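# Carry the small white block from desk to counter

## Task

Pick up the little white block that sits on the desk and set it down on the counter. It only counts if no carton from the desk has landed on the floor, and the robot has neither toppled nor been left leaning.

## Robot and tools

ROBOT. A base that can drive in any direction carries a column about 1.7 m high. A carriage slides along it (lift_m, 0 to 1 m) and holds two six-joint arms, left and right, each with a five-fingered hand. Each arm base sits about 0.57 m plus lift_m above the floor, and parts of the carriage hang 0.15 m lower, so mind table tops under it. A hand point reaches about 0.78 m from its shoulder but only about 0.4 m below its arm base. Parked arm: joints 1 to 6 = 0, 0.05, 0.05, 1.45, 0, 0. Stretched or loaded arms and a high carriage make the robot easier to tip. Cameras: carriage_camera (fixed, facing forward, tilted about 20 degrees down), left_wrist_camera and right_wrist_camera (on each wrist, aimed at that hand's point). Images are 672x504 pixels.

FRAMES. Base frame: origin on the floor below the base centre, x forward, y left, z up, in metres. The left_hand and right_hand readings are hand points in this frame; the true hand is often a little lower, especially far out or loaded. base_odometry is the base frame at scene start, counted from wheel turns (slip counts as travel); heading in rad, left positive.

move. One action per call. Arguments:
- base: an object with exactly one key, an offset from where the base last reported itself, not a pose. translate_m: metres, forward positive, -2 to 2. strafe_m: metres, left positive, -2 to 2. rotate_rad: radians, counter-clockwise positive, -6.3 to 6.3.
- joints: one object for both arms, keyed by joint name, each value an absolute target. lift_m in metres (0 to 1). Per arm, <side>_joint1_rad to <side>_joint6_rad in radians: joint1 swings the arm about the vertical (0 ahead, positive left, -2.617 to 3.054); joint2 shoulder (0 to 3.141; 0 upper arm back and level, 1.57 up, 3.14 forward level); joint3 elbow (0 to 3.141; 0 folded, 3.14 straight); joint4 wrist pitch (-1.57 to 1.57, positive tips fingers up); joint5 wrist yaw (-1.57 to 1.57, positive turns fingers right, opposite sense to joint1); joint6 hand roll (-2.094 to 2.094, positive clockwise seen from the forearm). With joints 5 and 6 at 0, a level hand has its palm down. Hand keys per side, scale -1 to 1 with +1 open: <side>_hand_little, _ring, _middle, _index, _thumb_bend (-1 fully bent), _thumb_turn (-1 in front of the palm, +1 beside it). Settings, not motions: <side>_hand_force_limit (-1 to 1, about 0 to 10 N at the fingertip, 15 N for thumb motors; starts at 0) and <side>_hand_speed (-0.96 to 1; starts at -0.8; -0.94 or lower gives a soft grip).
- speeds: per-action top speeds keyed translate_m, strafe_m (0.02 to 0.5 m/s), rotate_rad (0.05 to 1.57 rad/s), lift_m (0.08 to 0.27 m/s, default 0.25).
- min_time_s: 0.1 to 8 s, the shortest duration for each arm motion; 2 or more gives straighter, gentler hand paths. Too short a value makes arms lunge and overshoot.
- cameras: list of names or ["all"]; [] for none.
- blocking: true or omitted waits until everything rests; false returns within about half a second while motion continues. A later move only overrides the joints (or base) it names.
One action lasts at most 15 s; a move is cut off after 14 s (time_out). An unknown key makes a call invalid; a value out of range gets it refused, and then the remaining move, wait and finished_scene calls of that reply are skipped, as they are after an uncommanded stop.

wait: seconds 0 to 10, optional cameras; returns early once running moves rest. stop: brakes all running motions (the base coasts first) and returns when at rest. zoom_image: camera plus region [x0, y0, x1, y1] in pixels of that camera's latest image, at most 504 by 504. show_instructions: shows reference pages. finished_scene: ends the scene for good (scene 1); the block must stay on the counter without help.

RESULTS. The move line reads done or the worst status. base_status and joint_status per motion: moving, done, off_target (rested short and may keep pushing), contact_stop or time_out (target dropped, holding), stopped (by your stop), not_followed (arm targets withheld because arms would come too close), limit_stop_at_motor_heat. on_its_own lists things the robot did unasked. Also shown: joint_positions, hand positions, base_odometry, motor_effort in percent with peak in brackets, joint torques, finger loads in N (positive pushed open), and <side>_hand_stopped_by with six words for little, ring, middle, index, thumb_bend, thumb_turn: moving, target, force, stalled or fault. A grip that slips shows up as loads dropping toward 0. The pictures line lists image order.

GRIPPING. Fingers wrap objects about 0.035 to 0.065 m thick with the thumb turned in front. A finger motor moves only when its target changes by at least 0.002, stops at the target or at the force limit, then locks. To grip harder, raise the force limit and send a more closed target; to loosen, send a more open one.

AVOID. Never let the arms strike or squeeze each other, hands and fingers included. Do not knock cartons off the desk; approach slowly and keep arms clear of them. Arms have no contact stop and keep pushing when blocked. The base may contact_stop; back off about 0.2 m the way you came to free it. Never reverse under a table edge. Arms held stretched out or loaded heat up; above 100 °C the arm goes limp for 30 to 60 s, so park between steps when a MOTOR HOT line appears. Set the block down gently rather than dropping it, and avoid sudden swings or stops that could tip the robot.

Each tool is called after "Call:" as name(argument=value, ...) on one line, values as JSON.

Reference images:

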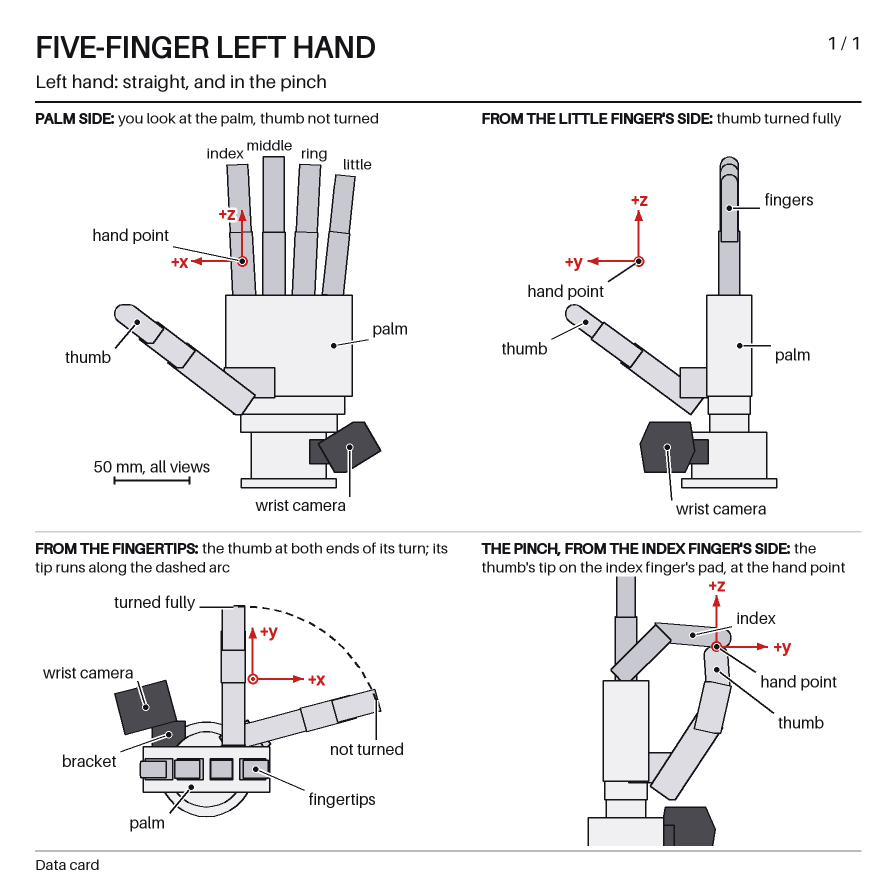

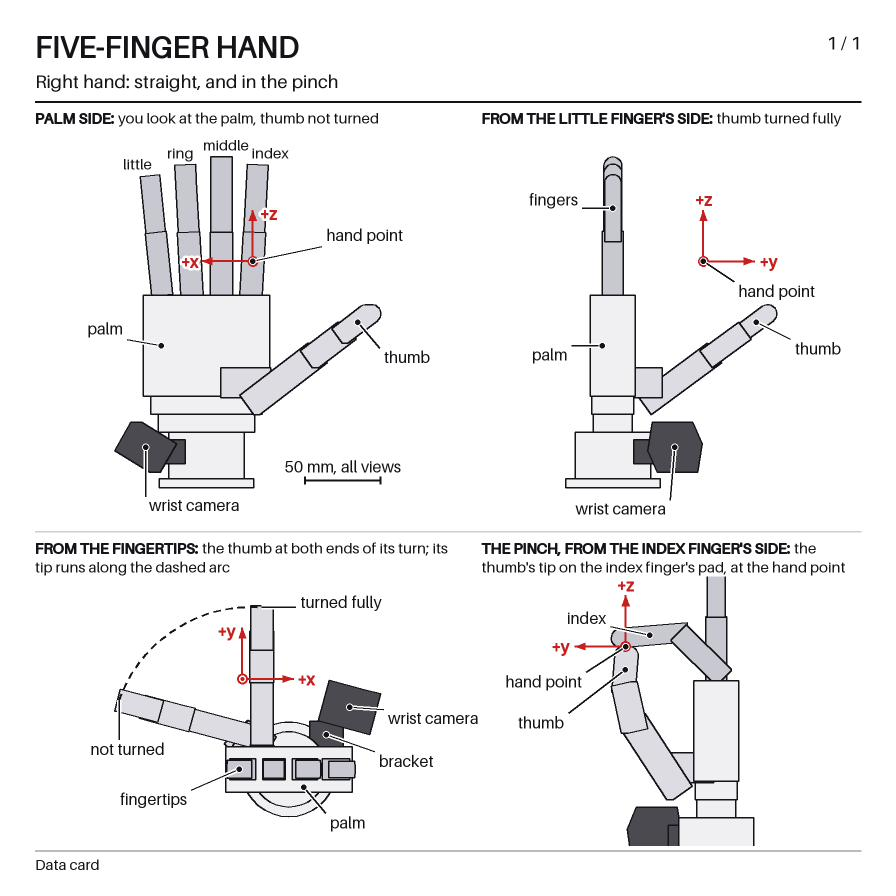

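## Session

Call:
move()

Scene clock: 0.00 s.
Joint torques (N m): no reading
Motor temperatures (°C): left_arm=[25 32 41 42 26 24] | right_arm=[27 31 39 38 27 26]
base_odometry: x=+0.000 y=+0.000 heading=+0.000
base_status: not commanded
joint_positions: lift_m=+0.300 left_joint1_rad=-0.009 left_joint2_rad=+0.042 left_joint3_rad=+0.040 left_joint4_rad=+1.497 left_joint5_rad=+0.034 left_joint6_rad=-0.043 right_joint1_rad=-0.004 right_joint2_rad=+0.063 right_joint3_rad=+0.060 right_joint4_rad=+1.483 right_joint5_rad=+0.017 right_joint6_rad=+0.027 left_hand_little=+1.000 left_hand_ring=+1.000 left_hand_middle=+1.000 left_hand_index=+1.000 left_hand_thumb_turn=+1.000 left_hand_thumb_bend=+1.000 left_hand_force_limit=+0.000 left_hand_speed=-0.800 right_hand_little=+1.000 right_hand_ring=+1.000 right_hand_middle=+1.000 right_hand_index=+1.000 right_hand_thumb_turn=+1.000 right_hand_thumb_bend=+1.000 right_hand_force_limit=+0.000 right_hand_speed=-0.800
joint_status: not commanded
left_hand_stopped_by: target,target,target,target,target,target
right_hand_stopped_by: target,target,target,target,target,target
left_little_load_n: 0.0
left_ring_load_n: 0.0
left_middle_load_n: 0.0
left_index_load_n: 0.0
left_thumb_bend_load_n: 0.0
left_thumb_turn_load_n: 0.0
right_little_load_n: 0.0
right_ring_load_n: 0.0
right_middle_load_n: 0.0
right_index_load_n: 0.0
right_thumb_bend_load_n: 0.0
right_thumb_turn_load_n: 0.0
motor_effort: lift_m=+27 drive_wheels=-3
left_hand: x=+0.3032 y=+0.2666 z=+1.3153 quat_wxyz=(+0.687, -0.015, +0.039, -0.725) (m; base frame)
right_hand: x=+0.3086 y=-0.2785 z=+1.3212 quat_wxyz=(+0.714, -0.025, +0.038, -0.698) (m; base frame)
pictures: carriage_camera, left_wrist_camera, right_wrist_camera

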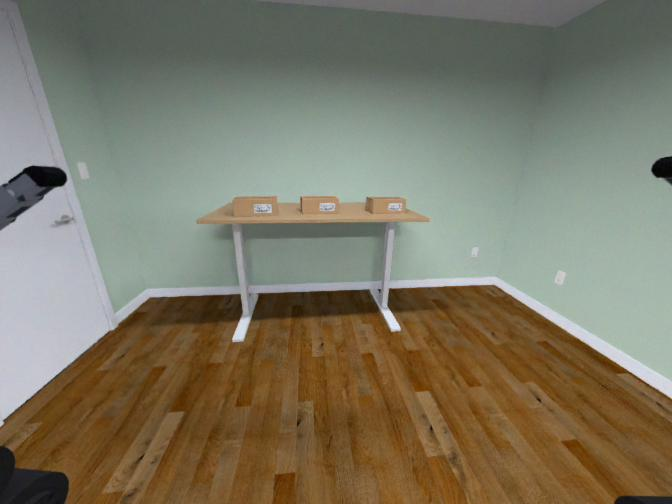

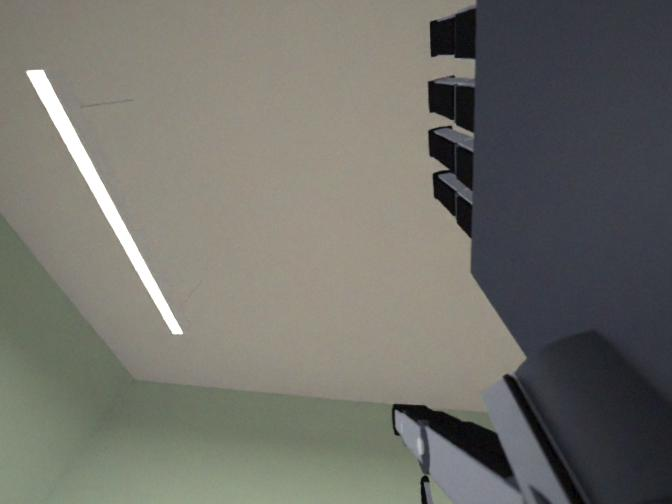

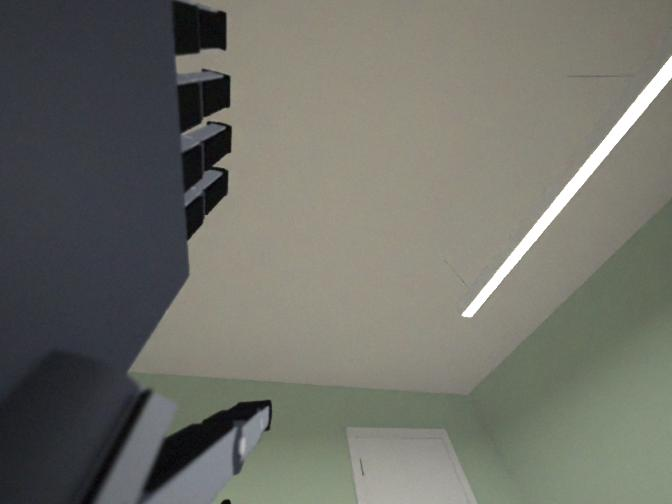

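Call:
zoom_image(camera="carriage_camera", region=[180, 160, 450, 260])

Call:
move(joints={"lift_m": 0.8}, cameras=["carriage_camera"])

Call:
zoom_image(camera="carriage_camera", region=[180, 160, 450, 360])

Scaled by 1.867 from the camera's 672x504 image, which has a finer 960x720 frame.

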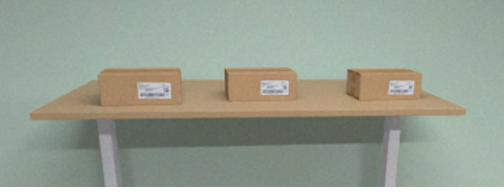

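Scene clock: 5.73 s.
Joint torques (N m): left_arm=[-0.17 3.4 5.59 -0.15 0.06 0.02] | right_arm=[0.12 4.19 4.98 -0.15 -0.01 -0.07]
move: done
base_odometry: x=+0.000 y=+0.000 heading=+0.000
base_status: not commanded
joint_positions: lift_m=+0.800 left_joint1_rad=-0.009 left_joint2_rad=+0.042 left_joint3_rad=+0.040 left_joint4_rad=+1.497 left_joint5_rad=+0.034 left_joint6_rad=-0.043 right_joint1_rad=-0.004 right_joint2_rad=+0.063 right_joint3_rad=+0.060 right_joint4_rad=+1.483 right_joint5_rad=+0.017 right_joint6_rad=+0.027 left_hand_little=+1.000 left_hand_ring=+1.000 left_hand_middle=+1.000 left_hand_index=+1.000 left_hand_thumb_turn=+1.000 left_hand_thumb_bend=+1.000 left_hand_force_limit=+0.000 left_hand_speed=-0.800 right_hand_little=+1.000 right_hand_ring=+1.000 right_hand_middle=+1.000 right_hand_index=+1.000 right_hand_thumb_turn=+1.000 right_hand_thumb_bend=+1.000 right_hand_force_limit=+0.000 right_hand_speed=-0.800
joint_status: all done
left_hand_stopped_by: target,target,target,target,target,target
right_hand_stopped_by: target,target,target,target,target,target
left_little_load_n: 0.0
left_ring_load_n: 0.0
left_middle_load_n: 0.0
left_index_load_n: 0.0
left_thumb_bend_load_n: 0.0
left_thumb_turn_load_n: 0.0
right_little_load_n: 0.0
right_ring_load_n: 0.0
right_middle_load_n: 0.0
right_index_load_n: 0.0
right_thumb_bend_load_n: 0.0
right_thumb_turn_load_n: 0.0
motor_effort: lift_m=+27(33) drive_wheels=-3(3)
left_hand: x=+0.3032 y=+0.2666 z=+1.8152 quat_wxyz=(+0.687, -0.015, +0.039, -0.725) (m; base frame)
right_hand: x=+0.3086 y=-0.2785 z=+1.8211 quat_wxyz=(+0.714, -0.025, +0.038, -0.698) (m; base frame)
pictures: carriage_camera

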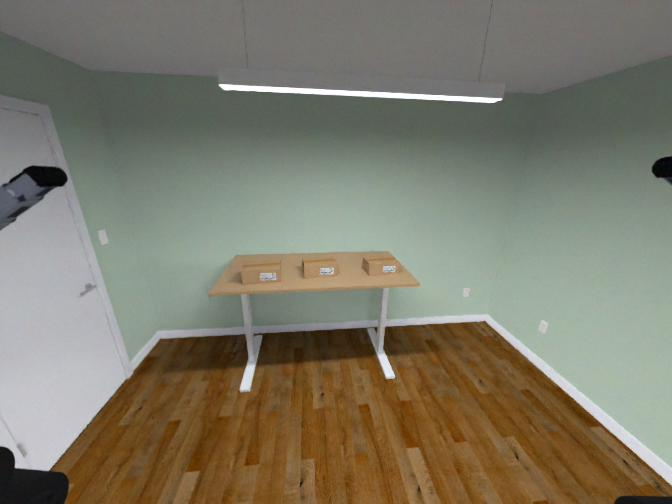

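Scaled by 1.867 from the camera's 672x504 image, which has a finer 960x720 frame.

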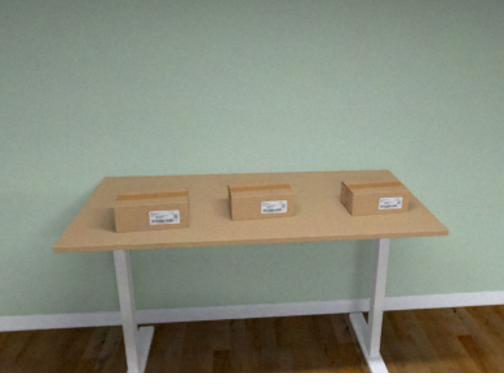

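Call:
move(base={"rotate_rad": -1.57}, cameras=["carriage_camera"])

Call:
move(base={"rotate_rad": -1.57}, cameras=["carriage_camera"])

Scene clock: 12.10 s.
Joint torques (N m): left_arm=[-0.43 3.38 5.83 -0.11 0.08 -0.02] | right_arm=[0.12 4.19 5.01 -0.11 -0.02 -0.08]
move: done
base_odometry: x=+0.000 y=+0.000 heading=-1.570
base_status: done
joint_positions: lift_m=+0.800 left_joint1_rad=-0.009 left_joint2_rad=+0.042 left_joint3_rad=+0.040 left_joint4_rad=+1.497 left_joint5_rad=+0.034 left_joint6_rad=-0.043 right_joint1_rad=-0.004 right_joint2_rad=+0.063 right_joint3_rad=+0.060 right_joint4_rad=+1.481 right_joint5_rad=+0.017 right_joint6_rad=+0.027 left_hand_little=+1.000 left_hand_ring=+1.000 left_hand_middle=+1.000 left_hand_index=+1.000 left_hand_thumb_turn=+1.000 left_hand_thumb_bend=+1.000 left_hand_force_limit=+0.000 left_hand_speed=-0.800 right_hand_little=+1.000 right_hand_ring=+1.000 right_hand_middle=+1.000 right_hand_index=+1.000 right_hand_thumb_turn=+1.000 right_hand_thumb_bend=+1.000 right_hand_force_limit=+0.000 right_hand_speed=-0.800
joint_status: not commanded
left_hand_stopped_by: target,target,target,target,target,target
right_hand_stopped_by: target,target,target,target,target,target
left_little_load_n: 0.0
left_ring_load_n: 0.0
left_middle_load_n: 0.0
left_index_load_n: 0.0
left_thumb_bend_load_n: 0.0
left_thumb_turn_load_n: 0.0
right_little_load_n: 0.0
right_ring_load_n: 0.0
right_middle_load_n: 0.0
right_index_load_n: 0.0
right_thumb_bend_load_n: 0.0
right_thumb_turn_load_n: 0.0
motor_effort: lift_m=+27(28) drive_wheels=+2(9)
left_hand: x=+0.3032 y=+0.2666 z=+1.8152 quat_wxyz=(+0.687, -0.015, +0.039, -0.725) (m; base frame)
right_hand: x=+0.3093 y=-0.2785 z=+1.8208 quat_wxyz=(+0.714, -0.026, +0.039, -0.698) (m; base frame)
pictures: carriage_camera

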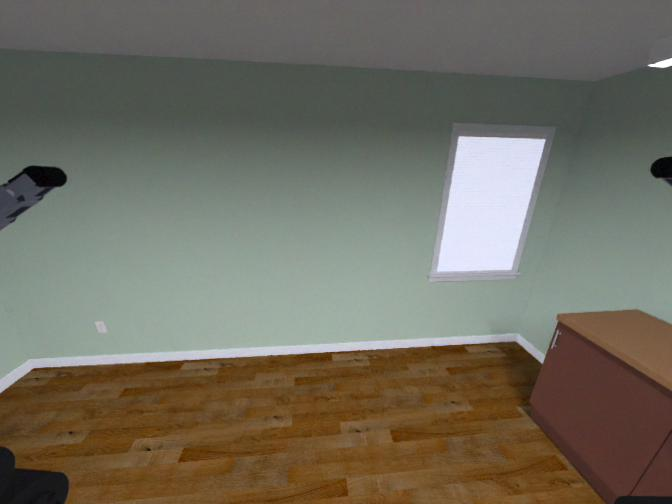

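Scene clock: 15.20 s.
Joint torques (N m): left_arm=[-0.18 3.43 5.63 -0.1 0.07 -0.03] | right_arm=[0.1 4.19 4.98 -0.1 -0.01 -0.07]
move: done
base_odometry: x=+0.000 y=+0.000 heading=-3.139
base_status: done
joint_positions: lift_m=+0.800 left_joint1_rad=-0.009 left_joint2_rad=+0.042 left_joint3_rad=+0.040 left_joint4_rad=+1.497 left_joint5_rad=+0.034 left_joint6_rad=-0.043 right_joint1_rad=-0.004 right_joint2_rad=+0.063 right_joint3_rad=+0.060 right_joint4_rad=+1.480 right_joint5_rad=+0.017 right_joint6_rad=+0.027 left_hand_little=+1.000 left_hand_ring=+1.000 left_hand_middle=+1.000 left_hand_index=+1.000 left_hand_thumb_turn=+1.000 left_hand_thumb_bend=+1.000 left_hand_force_limit=+0.000 left_hand_speed=-0.800 right_hand_little=+1.000 right_hand_ring=+1.000 right_hand_middle=+1.000 right_hand_index=+1.000 right_hand_thumb_turn=+1.000 right_hand_thumb_bend=+1.000 right_hand_force_limit=+0.000 right_hand_speed=-0.800
joint_status: not commanded
left_hand_stopped_by: target,target,target,target,target,target
right_hand_stopped_by: target,target,target,target,target,target
left_little_load_n: 0.0
left_ring_load_n: 0.0
left_middle_load_n: 0.0
left_index_load_n: 0.0
left_thumb_bend_load_n: 0.0
left_thumb_turn_load_n: 0.0
right_little_load_n: 0.0
right_ring_load_n: 0.0
right_middle_load_n: 0.0
right_index_load_n: 0.0
right_thumb_bend_load_n: 0.0
right_thumb_turn_load_n: 0.0
motor_effort: lift_m=+27(28) drive_wheels=+3(8)
left_hand: x=+0.3032 y=+0.2666 z=+1.8152 quat_wxyz=(+0.687, -0.015, +0.039, -0.725) (m; base frame)
right_hand: x=+0.3094 y=-0.2785 z=+1.8208 quat_wxyz=(+0.714, -0.026, +0.039, -0.698) (m; base frame)
pictures: carriage_camera

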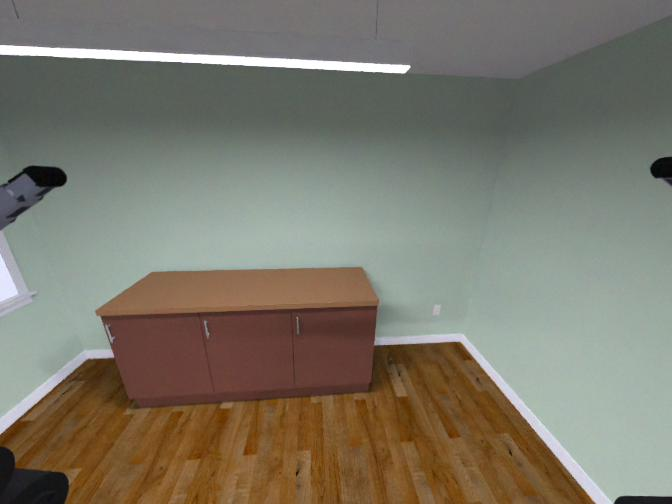

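Call:
move(base={"rotate_rad": 3.14}, cameras=[])

Call:
move(base={"translate_m": 0.7}, joints={"lift_m": 1.0}, cameras=["carriage_camera"])

Call:
zoom_image(camera="carriage_camera", region=[120, 200, 560, 450])

Scene clock: 23.73 s.
Joint torques (N m): left_arm=[-0.23 3.37 5.76 -0.12 0.06 -0.01] | right_arm=[0.12 4.19 5 -0.07 -0.02 -0.07]
move: done
base_odometry: x=+0.000 y=+0.000 heading=+0.000
base_status: done
joint_positions: lift_m=+0.800 left_joint1_rad=-0.009 left_joint2_rad=+0.042 left_joint3_rad=+0.040 left_joint4_rad=+1.497 left_joint5_rad=+0.034 left_joint6_rad=-0.043 right_joint1_rad=-0.004 right_joint2_rad=+0.063 right_joint3_rad=+0.060 right_joint4_rad=+1.477 right_joint5_rad=+0.017 right_joint6_rad=+0.027 left_hand_little=+1.000 left_hand_ring=+1.000 left_hand_middle=+1.000 left_hand_index=+1.000 left_hand_thumb_turn=+1.000 left_hand_thumb_bend=+1.000 left_hand_force_limit=+0.000 left_hand_speed=-0.800 right_hand_little=+1.000 right_hand_ring=+1.000 right_hand_middle=+1.000 right_hand_index=+1.000 right_hand_thumb_turn=+1.000 right_hand_thumb_bend=+1.000 right_hand_force_limit=+0.000 right_hand_speed=-0.800
joint_status: not commanded
left_hand_stopped_by: target,target,target,target,target,target
right_hand_stopped_by: target,target,target,target,target,target
left_little_load_n: 0.0
left_ring_load_n: 0.0
left_middle_load_n: 0.0
left_index_load_n: 0.0
left_thumb_bend_load_n: 0.0
left_thumb_turn_load_n: 0.0
right_little_load_n: 0.0
right_ring_load_n: 0.0
right_middle_load_n: 0.0
right_index_load_n: -0.5
right_thumb_bend_load_n: 0.0
right_thumb_turn_load_n: 0.0
motor_effort: lift_m=+27(28) drive_wheels=+3(13)
left_hand: x=+0.3032 y=+0.2666 z=+1.8152 quat_wxyz=(+0.687, -0.015, +0.039, -0.725) (m; base frame)
right_hand: x=+0.3103 y=-0.2785 z=+1.8205 quat_wxyz=(+0.714, -0.028, +0.041, -0.698) (m; base frame)
pictures: none
No camera images: "cameras" was empty.

Scene clock: 27.37 s.
Joint torques (N m): left_arm=[-0.35 3.48 5.71 -0.05 0.09 -0.04] | right_arm=[0.14 4.18 5 -0.1 -0.01 -0.07]
move: done
base_odometry: x=+0.700 y=+0.001 heading=+0.002
base_status: done
joint_positions: lift_m=+1.000 left_joint1_rad=-0.009 left_joint2_rad=+0.042 left_joint3_rad=+0.040 left_joint4_rad=+1.496 left_joint5_rad=+0.034 left_joint6_rad=-0.043 right_joint1_rad=-0.004 right_joint2_rad=+0.063 right_joint3_rad=+0.060 right_joint4_rad=+1.480 right_joint5_rad=+0.017 right_joint6_rad=+0.027 left_hand_little=+1.000 left_hand_ring=+1.000 left_hand_middle=+1.000 left_hand_index=+1.000 left_hand_thumb_turn=+1.000 left_hand_thumb_bend=+1.000 left_hand_force_limit=+0.000 left_hand_speed=-0.800 right_hand_little=+1.000 right_hand_ring=+1.000 right_hand_middle=+1.000 right_hand_index=+1.000 right_hand_thumb_turn=+1.000 right_hand_thumb_bend=+1.000 right_hand_force_limit=+0.000 right_hand_speed=-0.800
joint_status: all done
left_hand_stopped_by: target,target,target,target,target,target
right_hand_stopped_by: target,target,target,target,target,target
left_little_load_n: 0.0
left_ring_load_n: 0.0
left_middle_load_n: 0.0
left_index_load_n: 0.0
left_thumb_bend_load_n: 0.0
left_thumb_turn_load_n: 0.0
right_little_load_n: 0.0
right_ring_load_n: 0.0
right_middle_load_n: 0.0
right_index_load_n: 0.0
right_thumb_bend_load_n: 0.0
right_thumb_turn_load_n: 0.0
motor_effort: lift_m=+27(33) drive_wheels=-8(13)
left_hand: x=+0.3034 y=+0.2666 z=+2.0152 quat_wxyz=(+0.687, -0.016, +0.039, -0.725) (m; base frame)
right_hand: x=+0.3094 y=-0.2785 z=+2.0208 quat_wxyz=(+0.714, -0.026, +0.039, -0.698) (m; base frame)
pictures: carriage_camera

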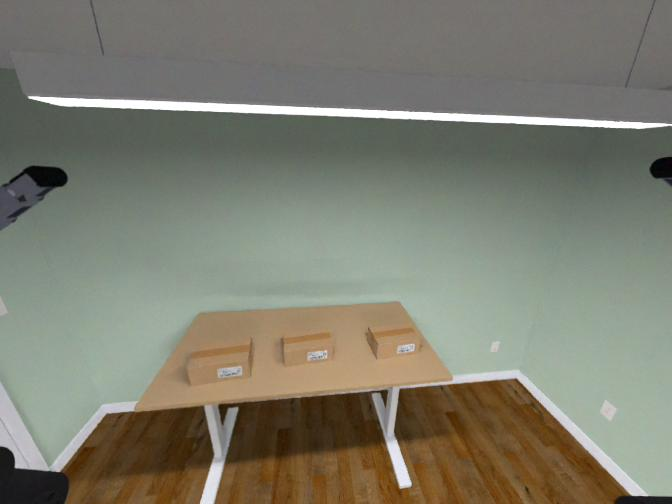

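Scaled by 1.145 from the camera's 672x504 image, which has a finer 960x720 frame.

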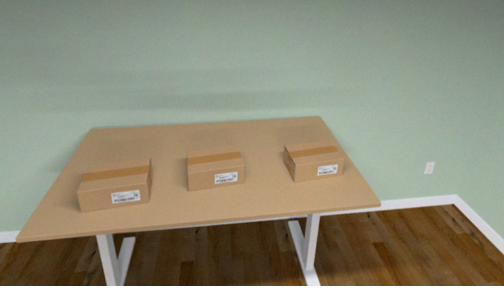

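Call:
move(base={"translate_m": 0.35}, cameras=["all"])

Call:
zoom_image(camera="carriage_camera", region=[80, 300, 560, 504])

Scene clock: 34.33 s.
Joint torques (N m): left_arm=[-0.4 3.28 5.5 -0.88 -0.01 -0.03] | right_arm=[0.12 4.18 5.01 -0.1 -0.02 -0.07]
move: done
base_odometry: x=+1.050 y=+0.002 heading=+0.003
base_status: done
joint_positions: lift_m=+1.000 left_joint1_rad=-0.009 left_joint2_rad=+0.042 left_joint3_rad=+0.040 left_joint4_rad=+1.555 left_joint5_rad=+0.036 left_joint6_rad=-0.043 right_joint1_rad=-0.004 right_joint2_rad=+0.063 right_joint3_rad=+0.060 right_joint4_rad=+1.480 right_joint5_rad=+0.017 right_joint6_rad=+0.027 left_hand_little=+1.000 left_hand_ring=+1.000 left_hand_middle=+1.000 left_hand_index=+1.000 left_hand_thumb_turn=+1.000 left_hand_thumb_bend=+1.000 left_hand_force_limit=+0.000 left_hand_speed=-0.800 right_hand_little=+1.000 right_hand_ring=+1.000 right_hand_middle=+1.000 right_hand_index=+1.000 right_hand_thumb_turn=+1.000 right_hand_thumb_bend=+1.000 right_hand_force_limit=+0.000 right_hand_speed=-0.800
joint_status: not commanded
left_hand_stopped_by: target,target,target,target,target,target
right_hand_stopped_by: target,target,target,target,target,target
left_little_load_n: 0.0
left_ring_load_n: -0.5
left_middle_load_n: 0.5
left_index_load_n: 0.0
left_thumb_bend_load_n: 0.0
left_thumb_turn_load_n: 0.0
right_little_load_n: 0.0
right_ring_load_n: 0.0
right_middle_load_n: 0.0
right_index_load_n: 0.0
right_thumb_bend_load_n: 0.0
right_thumb_turn_load_n: 0.0
motor_effort: lift_m=+27(28) drive_wheels=+3(13)
left_hand: x=+0.2878 y=+0.2664 z=+2.0193 quat_wxyz=(+0.688, +0.006, +0.019, -0.725) (m; base frame)
right_hand: x=+0.3095 y=-0.2785 z=+2.0208 quat_wxyz=(+0.714, -0.027, +0.039, -0.698) (m; base frame)
pictures: carriage_camera, left_wrist_camera, right_wrist_camera

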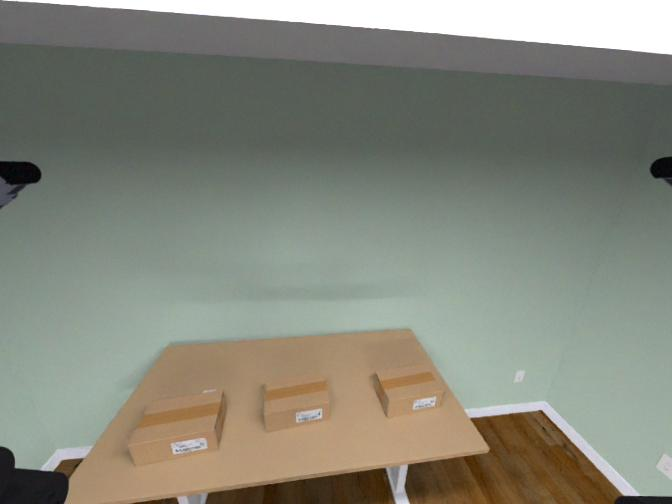

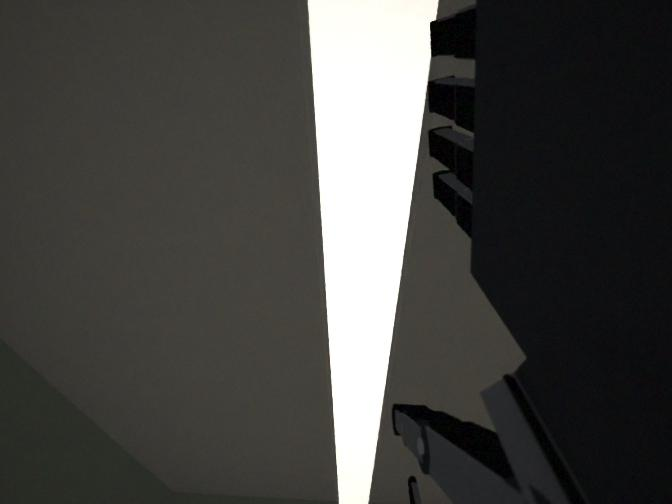

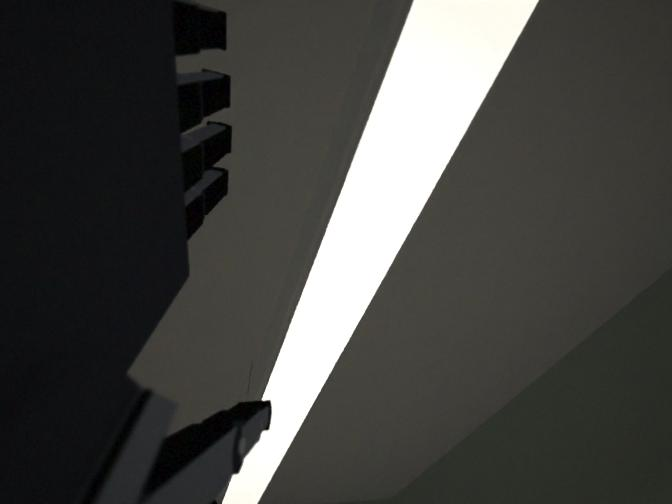

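Scaled by 1.050 from the camera's 672x504 image, which has a finer 960x720 frame.

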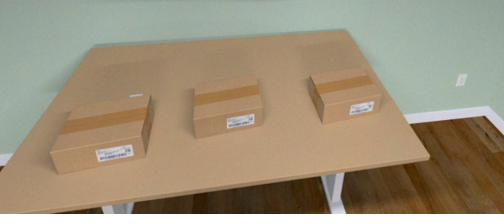

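Call:
move(joints={"lift_m": 0.8}, speeds={"lift_m": 0.15}, cameras=["carriage_camera"])

Call:
zoom_image(camera="carriage_camera", region=[100, 300, 300, 450])

Scene clock: 39.53 s.
Joint torques (N m): left_arm=[-0.29 3.37 5.59 -0.29 0.04 -0.06] | right_arm=[0.1 4.18 5 -0.1 -0.01 -0.07]
move: done
base_odometry: x=+1.050 y=+0.002 heading=+0.002
base_status: not commanded
joint_positions: lift_m=+0.800 left_joint1_rad=-0.009 left_joint2_rad=+0.042 left_joint3_rad=+0.041 left_joint4_rad=+1.510 left_joint5_rad=+0.036 left_joint6_rad=-0.043 right_joint1_rad=-0.004 right_joint2_rad=+0.063 right_joint3_rad=+0.060 right_joint4_rad=+1.480 right_joint5_rad=+0.017 right_joint6_rad=+0.027 left_hand_little=+1.000 left_hand_ring=+1.000 left_hand_middle=+1.000 left_hand_index=+1.000 left_hand_thumb_turn=+1.000 left_hand_thumb_bend=+1.000 left_hand_force_limit=+0.000 left_hand_speed=-0.800 right_hand_little=+1.000 right_hand_ring=+1.000 right_hand_middle=+1.000 right_hand_index=+1.000 right_hand_thumb_turn=+1.000 right_hand_thumb_bend=+1.000 right_hand_force_limit=+0.000 right_hand_speed=-0.800
joint_status: all done
left_hand_stopped_by: target,target,target,target,target,target
right_hand_stopped_by: target,target,target,target,target,target
left_little_load_n: 0.0
left_ring_load_n: 0.0
left_middle_load_n: -0.5
left_index_load_n: 0.0
left_thumb_bend_load_n: 0.0
left_thumb_turn_load_n: 0.0
right_little_load_n: 0.0
right_ring_load_n: 0.0
right_middle_load_n: -0.5
right_index_load_n: 0.0
right_thumb_bend_load_n: 0.0
right_thumb_turn_load_n: 0.0
motor_effort: lift_m=+25(26) drive_wheels=+3(3)
left_hand: x=+0.2995 y=+0.2663 z=+1.8167 quat_wxyz=(+0.687, -0.010, +0.034, -0.725) (m; base frame)
right_hand: x=+0.3095 y=-0.2785 z=+1.8210 quat_wxyz=(+0.714, -0.027, +0.039, -0.698) (m; base frame)
pictures: carriage_camera

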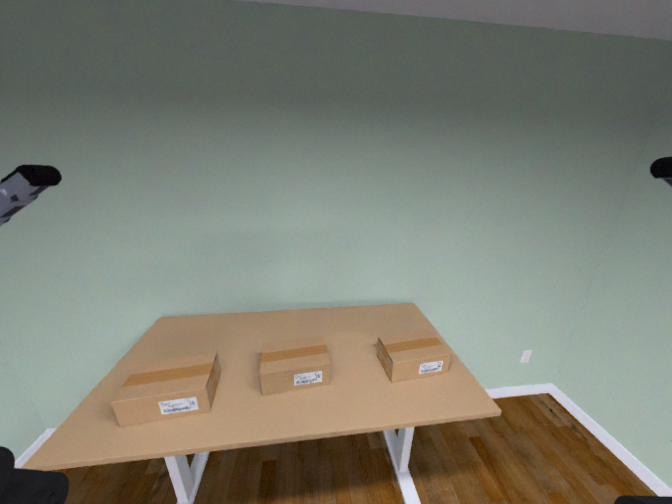

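Scaled by 2.520 from the camera's 672x504 image, which has a finer 960x720 frame.

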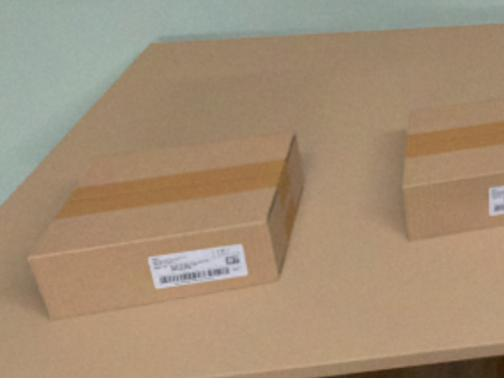

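Call:
move(base={"strafe_m": 0.33}, cameras=[])

Call:
move(base={"rotate_rad": 0.1}, joints={"left_joint1_rad": 0, "left_joint2_rad": 1.57, "left_joint3_rad": 1.57, "left_joint4_rad": -0.785, "left_joint5_rad": 0, "left_joint6_rad": 0, "left_hand_thumb_turn": -1}, min_time_s=3, cameras=["all"])

Scene clock: 86.13 s.
Joint torques (N m): left_arm=[-0.27 3.52 5.85 -0.27 0.04 0] | right_arm=[0.13 4.18 4.97 -0.11 -0.01 -0.07]
move: done
base_odometry: x=+1.050 y=+0.332 heading=+0.002
base_status: done
joint_positions: lift_m=+0.800 left_joint1_rad=-0.010 left_joint2_rad=+0.042 left_joint3_rad=+0.041 left_joint4_rad=+1.510 left_joint5_rad=+0.036 left_joint6_rad=-0.043 right_joint1_rad=-0.004 right_joint2_rad=+0.063 right_joint3_rad=+0.060 right_joint4_rad=+1.480 right_joint5_rad=+0.016 right_joint6_rad=+0.027 left_hand_little=+1.000 left_hand_ring=+1.000 left_hand_middle=+1.000 left_hand_index=+1.000 left_hand_thumb_turn=+1.000 left_hand_thumb_bend=+1.000 left_hand_force_limit=+0.000 left_hand_speed=-0.800 right_hand_little=+1.000 right_hand_ring=+1.000 right_hand_middle=+1.000 right_hand_index=+1.000 right_hand_thumb_turn=+1.000 right_hand_thumb_bend=+1.000 right_hand_force_limit=+0.000 right_hand_speed=-0.800
joint_status: not commanded
left_hand_stopped_by: target,target,target,target,target,target
right_hand_stopped_by: target,target,target,target,target,target
left_little_load_n: 0.0
left_ring_load_n: 0.0
left_middle_load_n: 0.0
left_index_load_n: 0.0
left_thumb_bend_load_n: 0.0
left_thumb_turn_load_n: 0.0
right_little_load_n: 0.0
right_ring_load_n: 0.0
right_middle_load_n: 0.0
right_index_load_n: 0.0
right_thumb_bend_load_n: 0.0
right_thumb_turn_load_n: 0.0
motor_effort: lift_m=+25(25) drive_wheels=-4(8)
left_hand: x=+0.2997 y=+0.2662 z=+1.8166 quat_wxyz=(+0.687, -0.010, +0.035, -0.725) (m; base frame)
right_hand: x=+0.3095 y=-0.2785 z=+1.8210 quat_wxyz=(+0.714, -0.027, +0.039, -0.699) (m; base frame)
pictures: none
No camera images: "cameras" was empty.

Scene clock: 91.77 s.
Joint torques (N m): left_arm=[0.38 -5.15 9.31 1.54 -0.03 0.14] | right_arm=[0.18 4.21 5.01 -0.11 0 -0.07]
move: done
base_odometry: x=+1.050 y=+0.332 heading=+0.102
base_status: done
joint_positions: lift_m=+0.800 left_joint1_rad=-0.005 left_joint2_rad=+1.560 left_joint3_rad=+1.539 left_joint4_rad=-0.776 left_joint5_rad=+0.012 left_joint6_rad=-0.013 right_joint1_rad=-0.004 right_joint2_rad=+0.063 right_joint3_rad=+0.060 right_joint4_rad=+1.481 right_joint5_rad=+0.016 right_joint6_rad=+0.027 left_hand_little=+1.000 left_hand_ring=+1.000 left_hand_middle=+1.000 left_hand_index=+1.000 left_hand_thumb_turn=-1.000 left_hand_thumb_bend=+1.000 left_hand_force_limit=+0.000 left_hand_speed=-0.800 right_hand_little=+1.000 right_hand_ring=+1.000 right_hand_middle=+1.000 right_hand_index=+1.000 right_hand_thumb_turn=+1.000 right_hand_thumb_bend=+1.000 right_hand_force_limit=+0.000 right_hand_speed=-0.800
joint_status: all done
left_hand_stopped_by: target,target,target,target,target,target
right_hand_stopped_by: target,target,target,target,target,target
left_little_load_n: 0.0
left_ring_load_n: 0.0
left_middle_load_n: 0.0
left_index_load_n: 0.0
left_thumb_bend_load_n: 0.0
left_thumb_turn_load_n: 0.0
right_little_load_n: 0.0
right_ring_load_n: 0.0
right_middle_load_n: 0.0
right_index_load_n: 0.0
right_thumb_bend_load_n: 0.0
right_thumb_turn_load_n: 0.0
motor_effort: lift_m=+25(25) drive_wheels=-5(7)
left_hand: x=+0.6312 y=+0.2714 z=+1.5688 quat_wxyz=(+0.261, -0.656, +0.654, -0.273) (m; base frame)
right_hand: x=+0.3093 y=-0.2785 z=+1.8211 quat_wxyz=(+0.714, -0.026, +0.039, -0.699) (m; base frame)
pictures: carriage_camera, left_wrist_camera, right_wrist_camera

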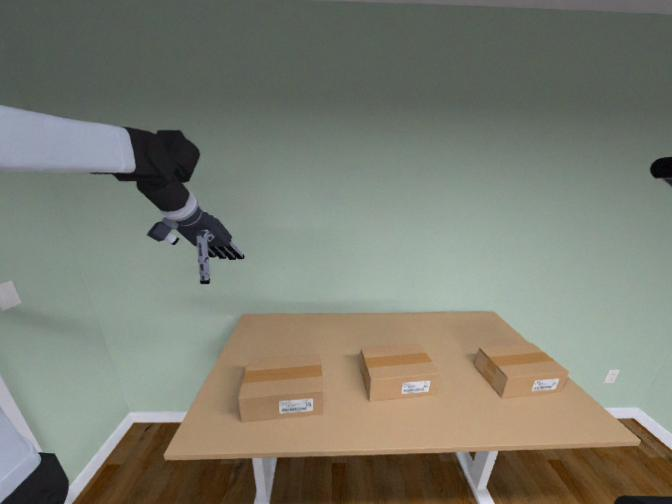

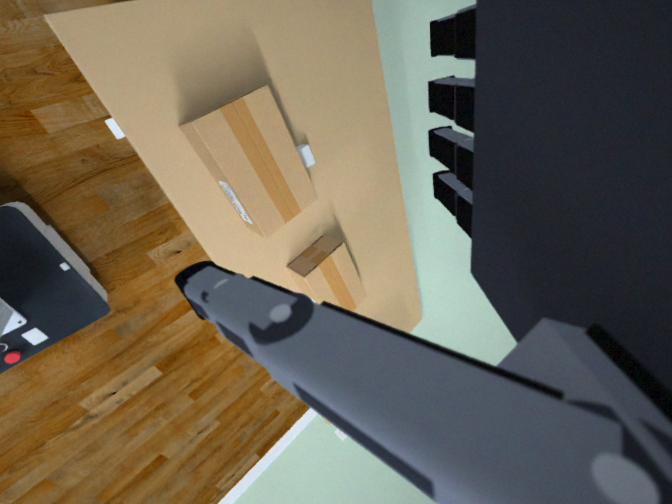

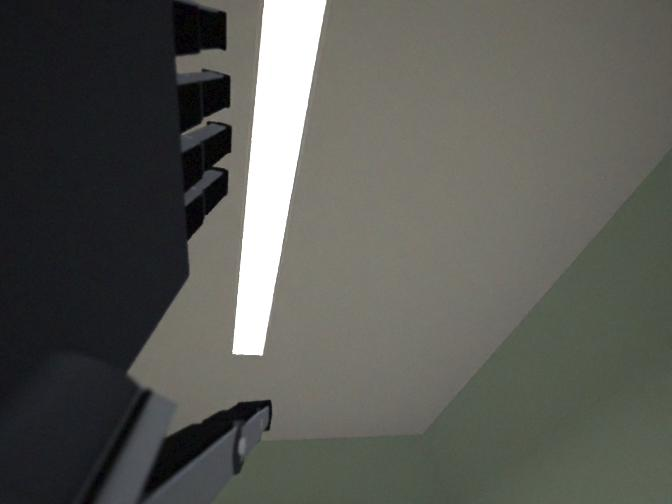

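Call:
zoom_image(camera="left_wrist_camera", region=[160, 60, 400, 320])

Scaled by 1.938 from the camera's 672x504 image, which has a finer 960x720 frame.

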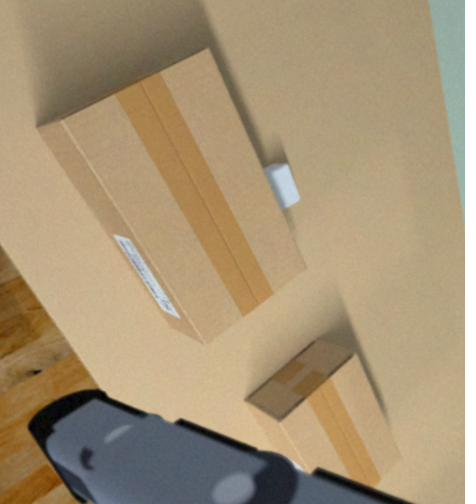

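Call:
move(base={"translate_m": 0.26}, speeds={"translate_m": 0.2}, joints={"left_joint1_rad": -0.3, "left_joint2_rad": 1.57, "left_joint3_rad": 1.8, "left_joint4_rad": -1.3, "lift_m": 0.75}, min_time_s=2, cameras=["carriage_camera", "left_wrist_camera"])

Scene clock: 145.83 s.
Joint torques (N m): left_arm=[-0.66 -5.09 8.61 1.07 -0.02 0.08] | right_arm=[0.2 4.21 4.92 -0.09 0 -0.07]
Motor temperatures (°C): left_arm=[25 34 46 38 25 23] | right_arm=[26 30 39 32 26 25]
move: done
base_odometry: x=+1.308 y=+0.359 heading=+0.103
base_status: done
joint_positions: lift_m=+0.750 left_joint1_rad=-0.295 left_joint2_rad=+1.566 left_joint3_rad=+1.772 left_joint4_rad=-1.288 left_joint5_rad=+0.010 left_joint6_rad=-0.013 right_joint1_rad=-0.004 right_joint2_rad=+0.063 right_joint3_rad=+0.060 right_joint4_rad=+1.481 right_joint5_rad=+0.016 right_joint6_rad=+0.027 left_hand_little=+1.000 left_hand_ring=+1.000 left_hand_middle=+1.000 left_hand_index=+1.000 left_hand_thumb_turn=-1.000 left_hand_thumb_bend=+1.000 left_hand_force_limit=+0.000 left_hand_speed=-0.800 right_hand_little=+1.000 right_hand_ring=+1.000 right_hand_middle=+1.000 right_hand_index=+1.000 right_hand_thumb_turn=+1.000 right_hand_thumb_bend=+1.000 right_hand_force_limit=+0.000 right_hand_speed=-0.800
joint_status: all done
left_hand_stopped_by: target,target,target,target,target,target
right_hand_stopped_by: target,target,target,target,target,target
left_little_load_n: 0.0
left_ring_load_n: 0.0
left_middle_load_n: 0.0
left_index_load_n: 0.0
left_thumb_bend_load_n: 0.0
left_thumb_turn_load_n: 0.0
right_little_load_n: 0.0
right_ring_load_n: 0.0
right_middle_load_n: 0.0
right_index_load_n: 0.0
right_thumb_bend_load_n: 0.0
right_thumb_turn_load_n: 0.0
motor_effort: lift_m=+25(27) drive_wheels=-7(12)
left_hand: x=+0.5193 y=+0.1826 z=+1.5416 quat_wxyz=(+0.139, -0.582, +0.776, -0.198) (m; base frame)
right_hand: x=+0.3092 y=-0.2785 z=+1.7711 quat_wxyz=(+0.714, -0.026, +0.039, -0.699) (m; base frame)
pictures: carriage_camera, left_wrist_camera

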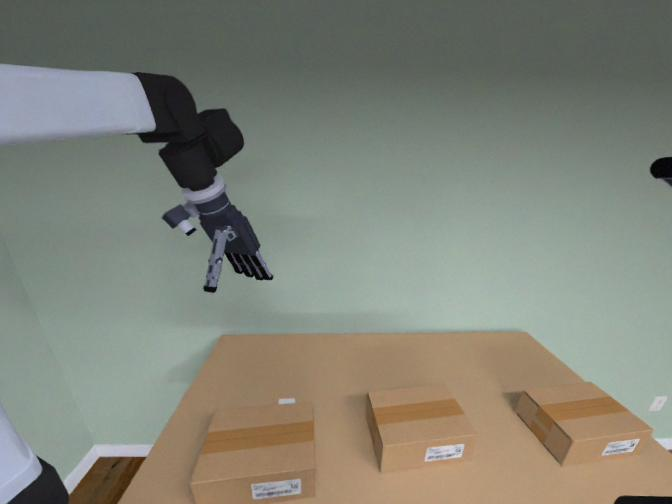

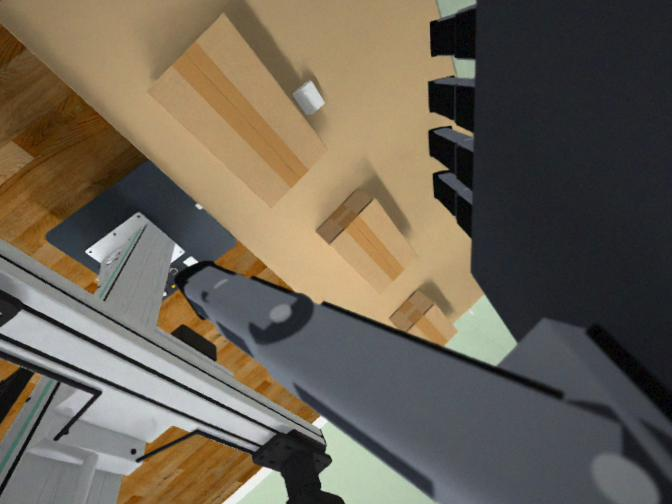

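Call:
zoom_image(camera="left_wrist_camera", region=[200, 20, 400, 200])

Call:
zoom_image(camera="carriage_camera", region=[180, 360, 380, 504])

Scaled by 2.520 from the camera's 672x504 image, which has a finer 960x720 frame.

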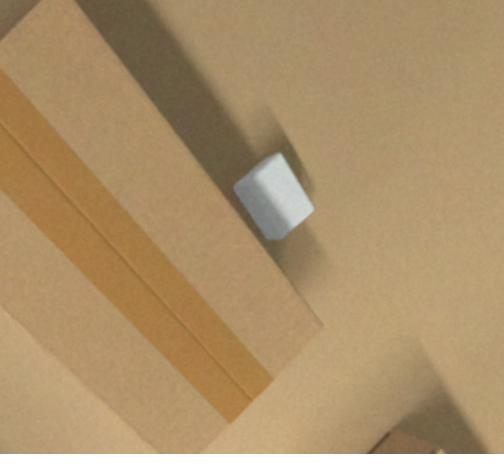

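Scaled by 2.520 from the camera's 672x504 image, which has a finer 960x720 frame.

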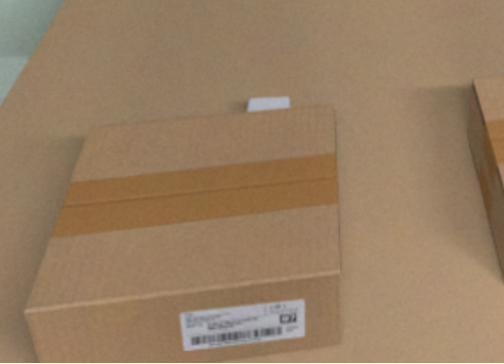

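Call:
move(joints={"left_joint1_rad": -0.21, "left_joint2_rad": 2.288, "left_joint3_rad": 1.379, "left_joint4_rad": -0.291, "left_joint6_rad": -0.2}, min_time_s=3, cameras=["carriage_camera", "left_wrist_camera"])

Call:
zoom_image(camera="left_wrist_camera", region=[100, 50, 480, 400])

Scene clock: 167.70 s.
Joint torques (N m): left_arm=[0.16 -8.59 5.01 1.22 0 -0.14] | right_arm=[0.18 4.16 5 -0.11 -0.01 -0.07]
move: done
base_odometry: x=+1.308 y=+0.359 heading=+0.103
base_status: not commanded
joint_positions: lift_m=+0.750 left_joint1_rad=-0.215 left_joint2_rad=+2.275 left_joint3_rad=+1.383 left_joint4_rad=-0.315 left_joint5_rad=+0.010 left_joint6_rad=-0.186 right_joint1_rad=-0.004 right_joint2_rad=+0.063 right_joint3_rad=+0.060 right_joint4_rad=+1.481 right_joint5_rad=+0.016 right_joint6_rad=+0.027 left_hand_little=+1.000 left_hand_ring=+1.000 left_hand_middle=+1.000 left_hand_index=+1.000 left_hand_thumb_turn=-1.000 left_hand_thumb_bend=+1.000 left_hand_force_limit=+0.000 left_hand_speed=-0.800 right_hand_little=+1.000 right_hand_ring=+1.000 right_hand_middle=+1.000 right_hand_index=+1.000 right_hand_thumb_turn=+1.000 right_hand_thumb_bend=+1.000 right_hand_force_limit=+0.000 right_hand_speed=-0.800
joint_status: all done
left_hand_stopped_by: target,target,target,target,target,target
right_hand_stopped_by: target,target,target,target,target,target
left_little_load_n: 0.0
left_ring_load_n: 0.0
left_middle_load_n: 0.0
left_index_load_n: 0.0
left_thumb_bend_load_n: 0.0
left_thumb_turn_load_n: 0.0
right_little_load_n: 0.0
right_ring_load_n: 0.0
right_middle_load_n: 0.0
right_index_load_n: 0.0
right_thumb_bend_load_n: 0.0
right_thumb_turn_load_n: 0.0
motor_effort: lift_m=+25(25) drive_wheels=-6(6)
left_hand: x=+0.6412 y=+0.1719 z=+1.2122 quat_wxyz=(+0.096, -0.685, +0.706, -0.154) (m; base frame)
right_hand: x=+0.3092 y=-0.2785 z=+1.7711 quat_wxyz=(+0.714, -0.026, +0.039, -0.699) (m; base frame)
pictures: carriage_camera, left_wrist_camera

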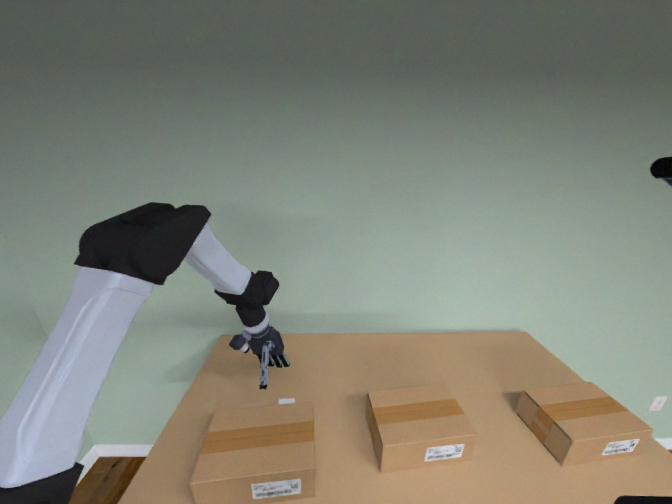

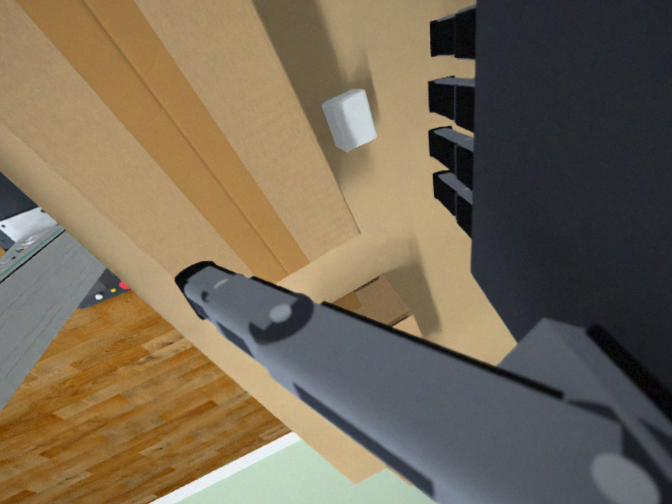

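Scaled by 1.326 from the camera's 672x504 image, which has a finer 960x720 frame.

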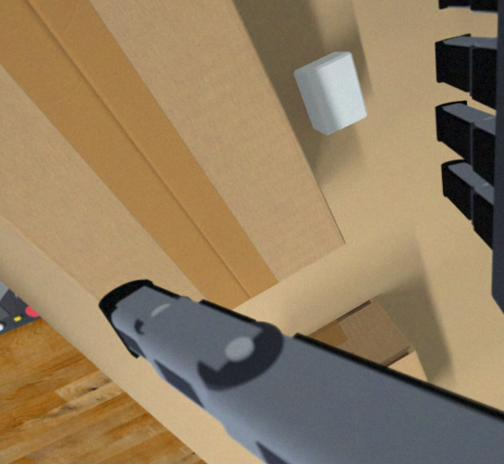

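Call:
move(base={"strafe_m": -0.095}, speeds={"strafe_m": 0.1}, joints={"left_joint1_rad": 0, "left_joint2_rad": 2.45, "left_joint3_rad": 1.235, "left_joint4_rad": 0.35, "left_joint5_rad": 0, "left_joint6_rad": 0}, min_time_s=3, cameras=["carriage_camera", "left_wrist_camera"])

Call:
zoom_image(camera="left_wrist_camera", region=[100, 0, 480, 350])

Scene clock: 252.93 s.
Joint torques (N m): left_arm=[0.08 -8.68 4.46 1.8 -0.02 0.14] | right_arm=[0.13 4.18 5 -0.11 0 -0.07]
move: done
base_odometry: x=+1.318 y=+0.265 heading=+0.103
base_status: done
joint_positions: lift_m=+0.750 left_joint1_rad=-0.005 left_joint2_rad=+2.436 left_joint3_rad=+1.240 left_joint4_rad=+0.324 left_joint5_rad=+0.008 left_joint6_rad=-0.014 right_joint1_rad=-0.004 right_joint2_rad=+0.063 right_joint3_rad=+0.060 right_joint4_rad=+1.481 right_joint5_rad=+0.016 right_joint6_rad=+0.027 left_hand_little=+1.000 left_hand_ring=+1.000 left_hand_middle=+1.000 left_hand_index=+1.000 left_hand_thumb_turn=-1.000 left_hand_thumb_bend=+1.000 left_hand_force_limit=+0.000 left_hand_speed=-0.800 right_hand_little=+1.000 right_hand_ring=+1.000 right_hand_middle=+1.000 right_hand_index=+1.000 right_hand_thumb_turn=+1.000 right_hand_thumb_bend=+1.000 right_hand_force_limit=+0.000 right_hand_speed=-0.800
joint_status: all done
left_hand_stopped_by: target,target,target,target,target,target
right_hand_stopped_by: target,target,target,target,target,target
left_little_load_n: 0.0
left_ring_load_n: 0.0
left_middle_load_n: 0.0
left_index_load_n: 0.0
left_thumb_bend_load_n: 0.5
left_thumb_turn_load_n: 0.0
right_little_load_n: 0.0
right_ring_load_n: 0.0
right_middle_load_n: 0.0
right_index_load_n: 0.0
right_thumb_bend_load_n: 0.0
right_thumb_turn_load_n: 0.0
motor_effort: lift_m=+25(25) drive_wheels=-4(7)
left_hand: x=+0.7162 y=+0.2718 z=+1.1547 quat_wxyz=(+0.237, -0.667, +0.662, -0.247) (m; base frame)
right_hand: x=+0.3092 y=-0.2784 z=+1.7711 quat_wxyz=(+0.714, -0.026, +0.039, -0.698) (m; base frame)
pictures: carriage_camera, left_wrist_camera

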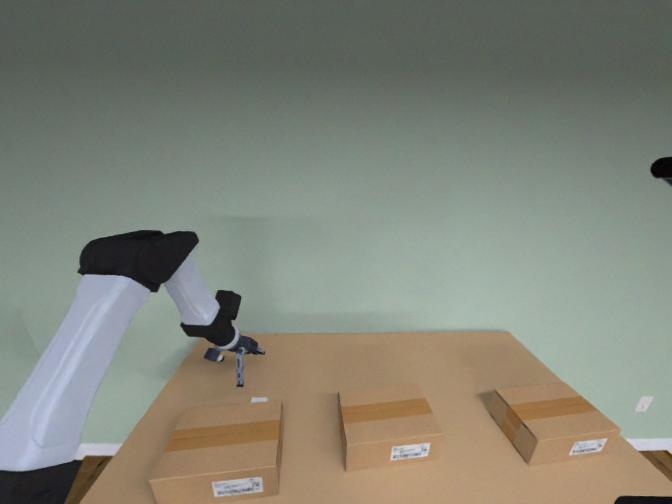

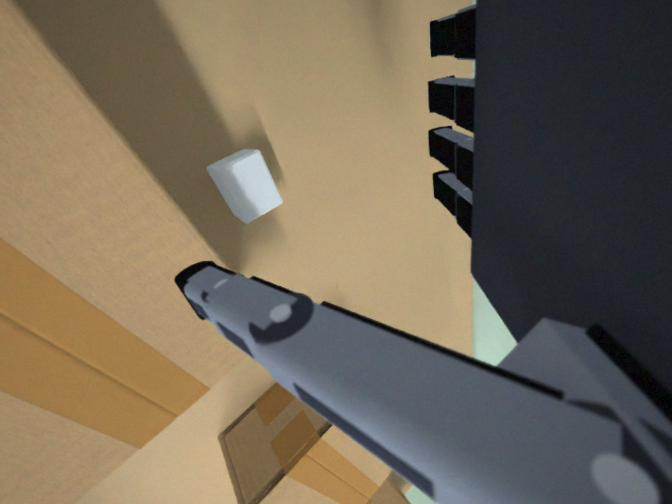

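Scaled by 1.326 from the camera's 672x504 image, which has a finer 960x720 frame.

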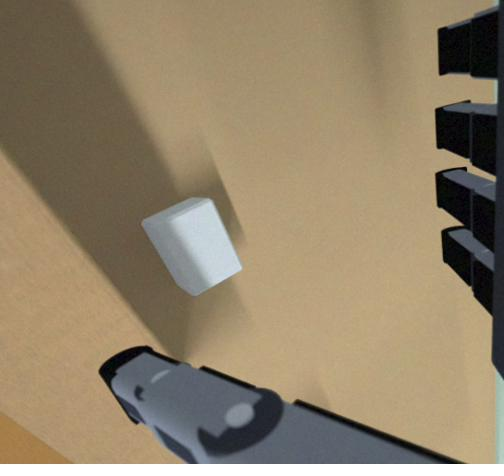

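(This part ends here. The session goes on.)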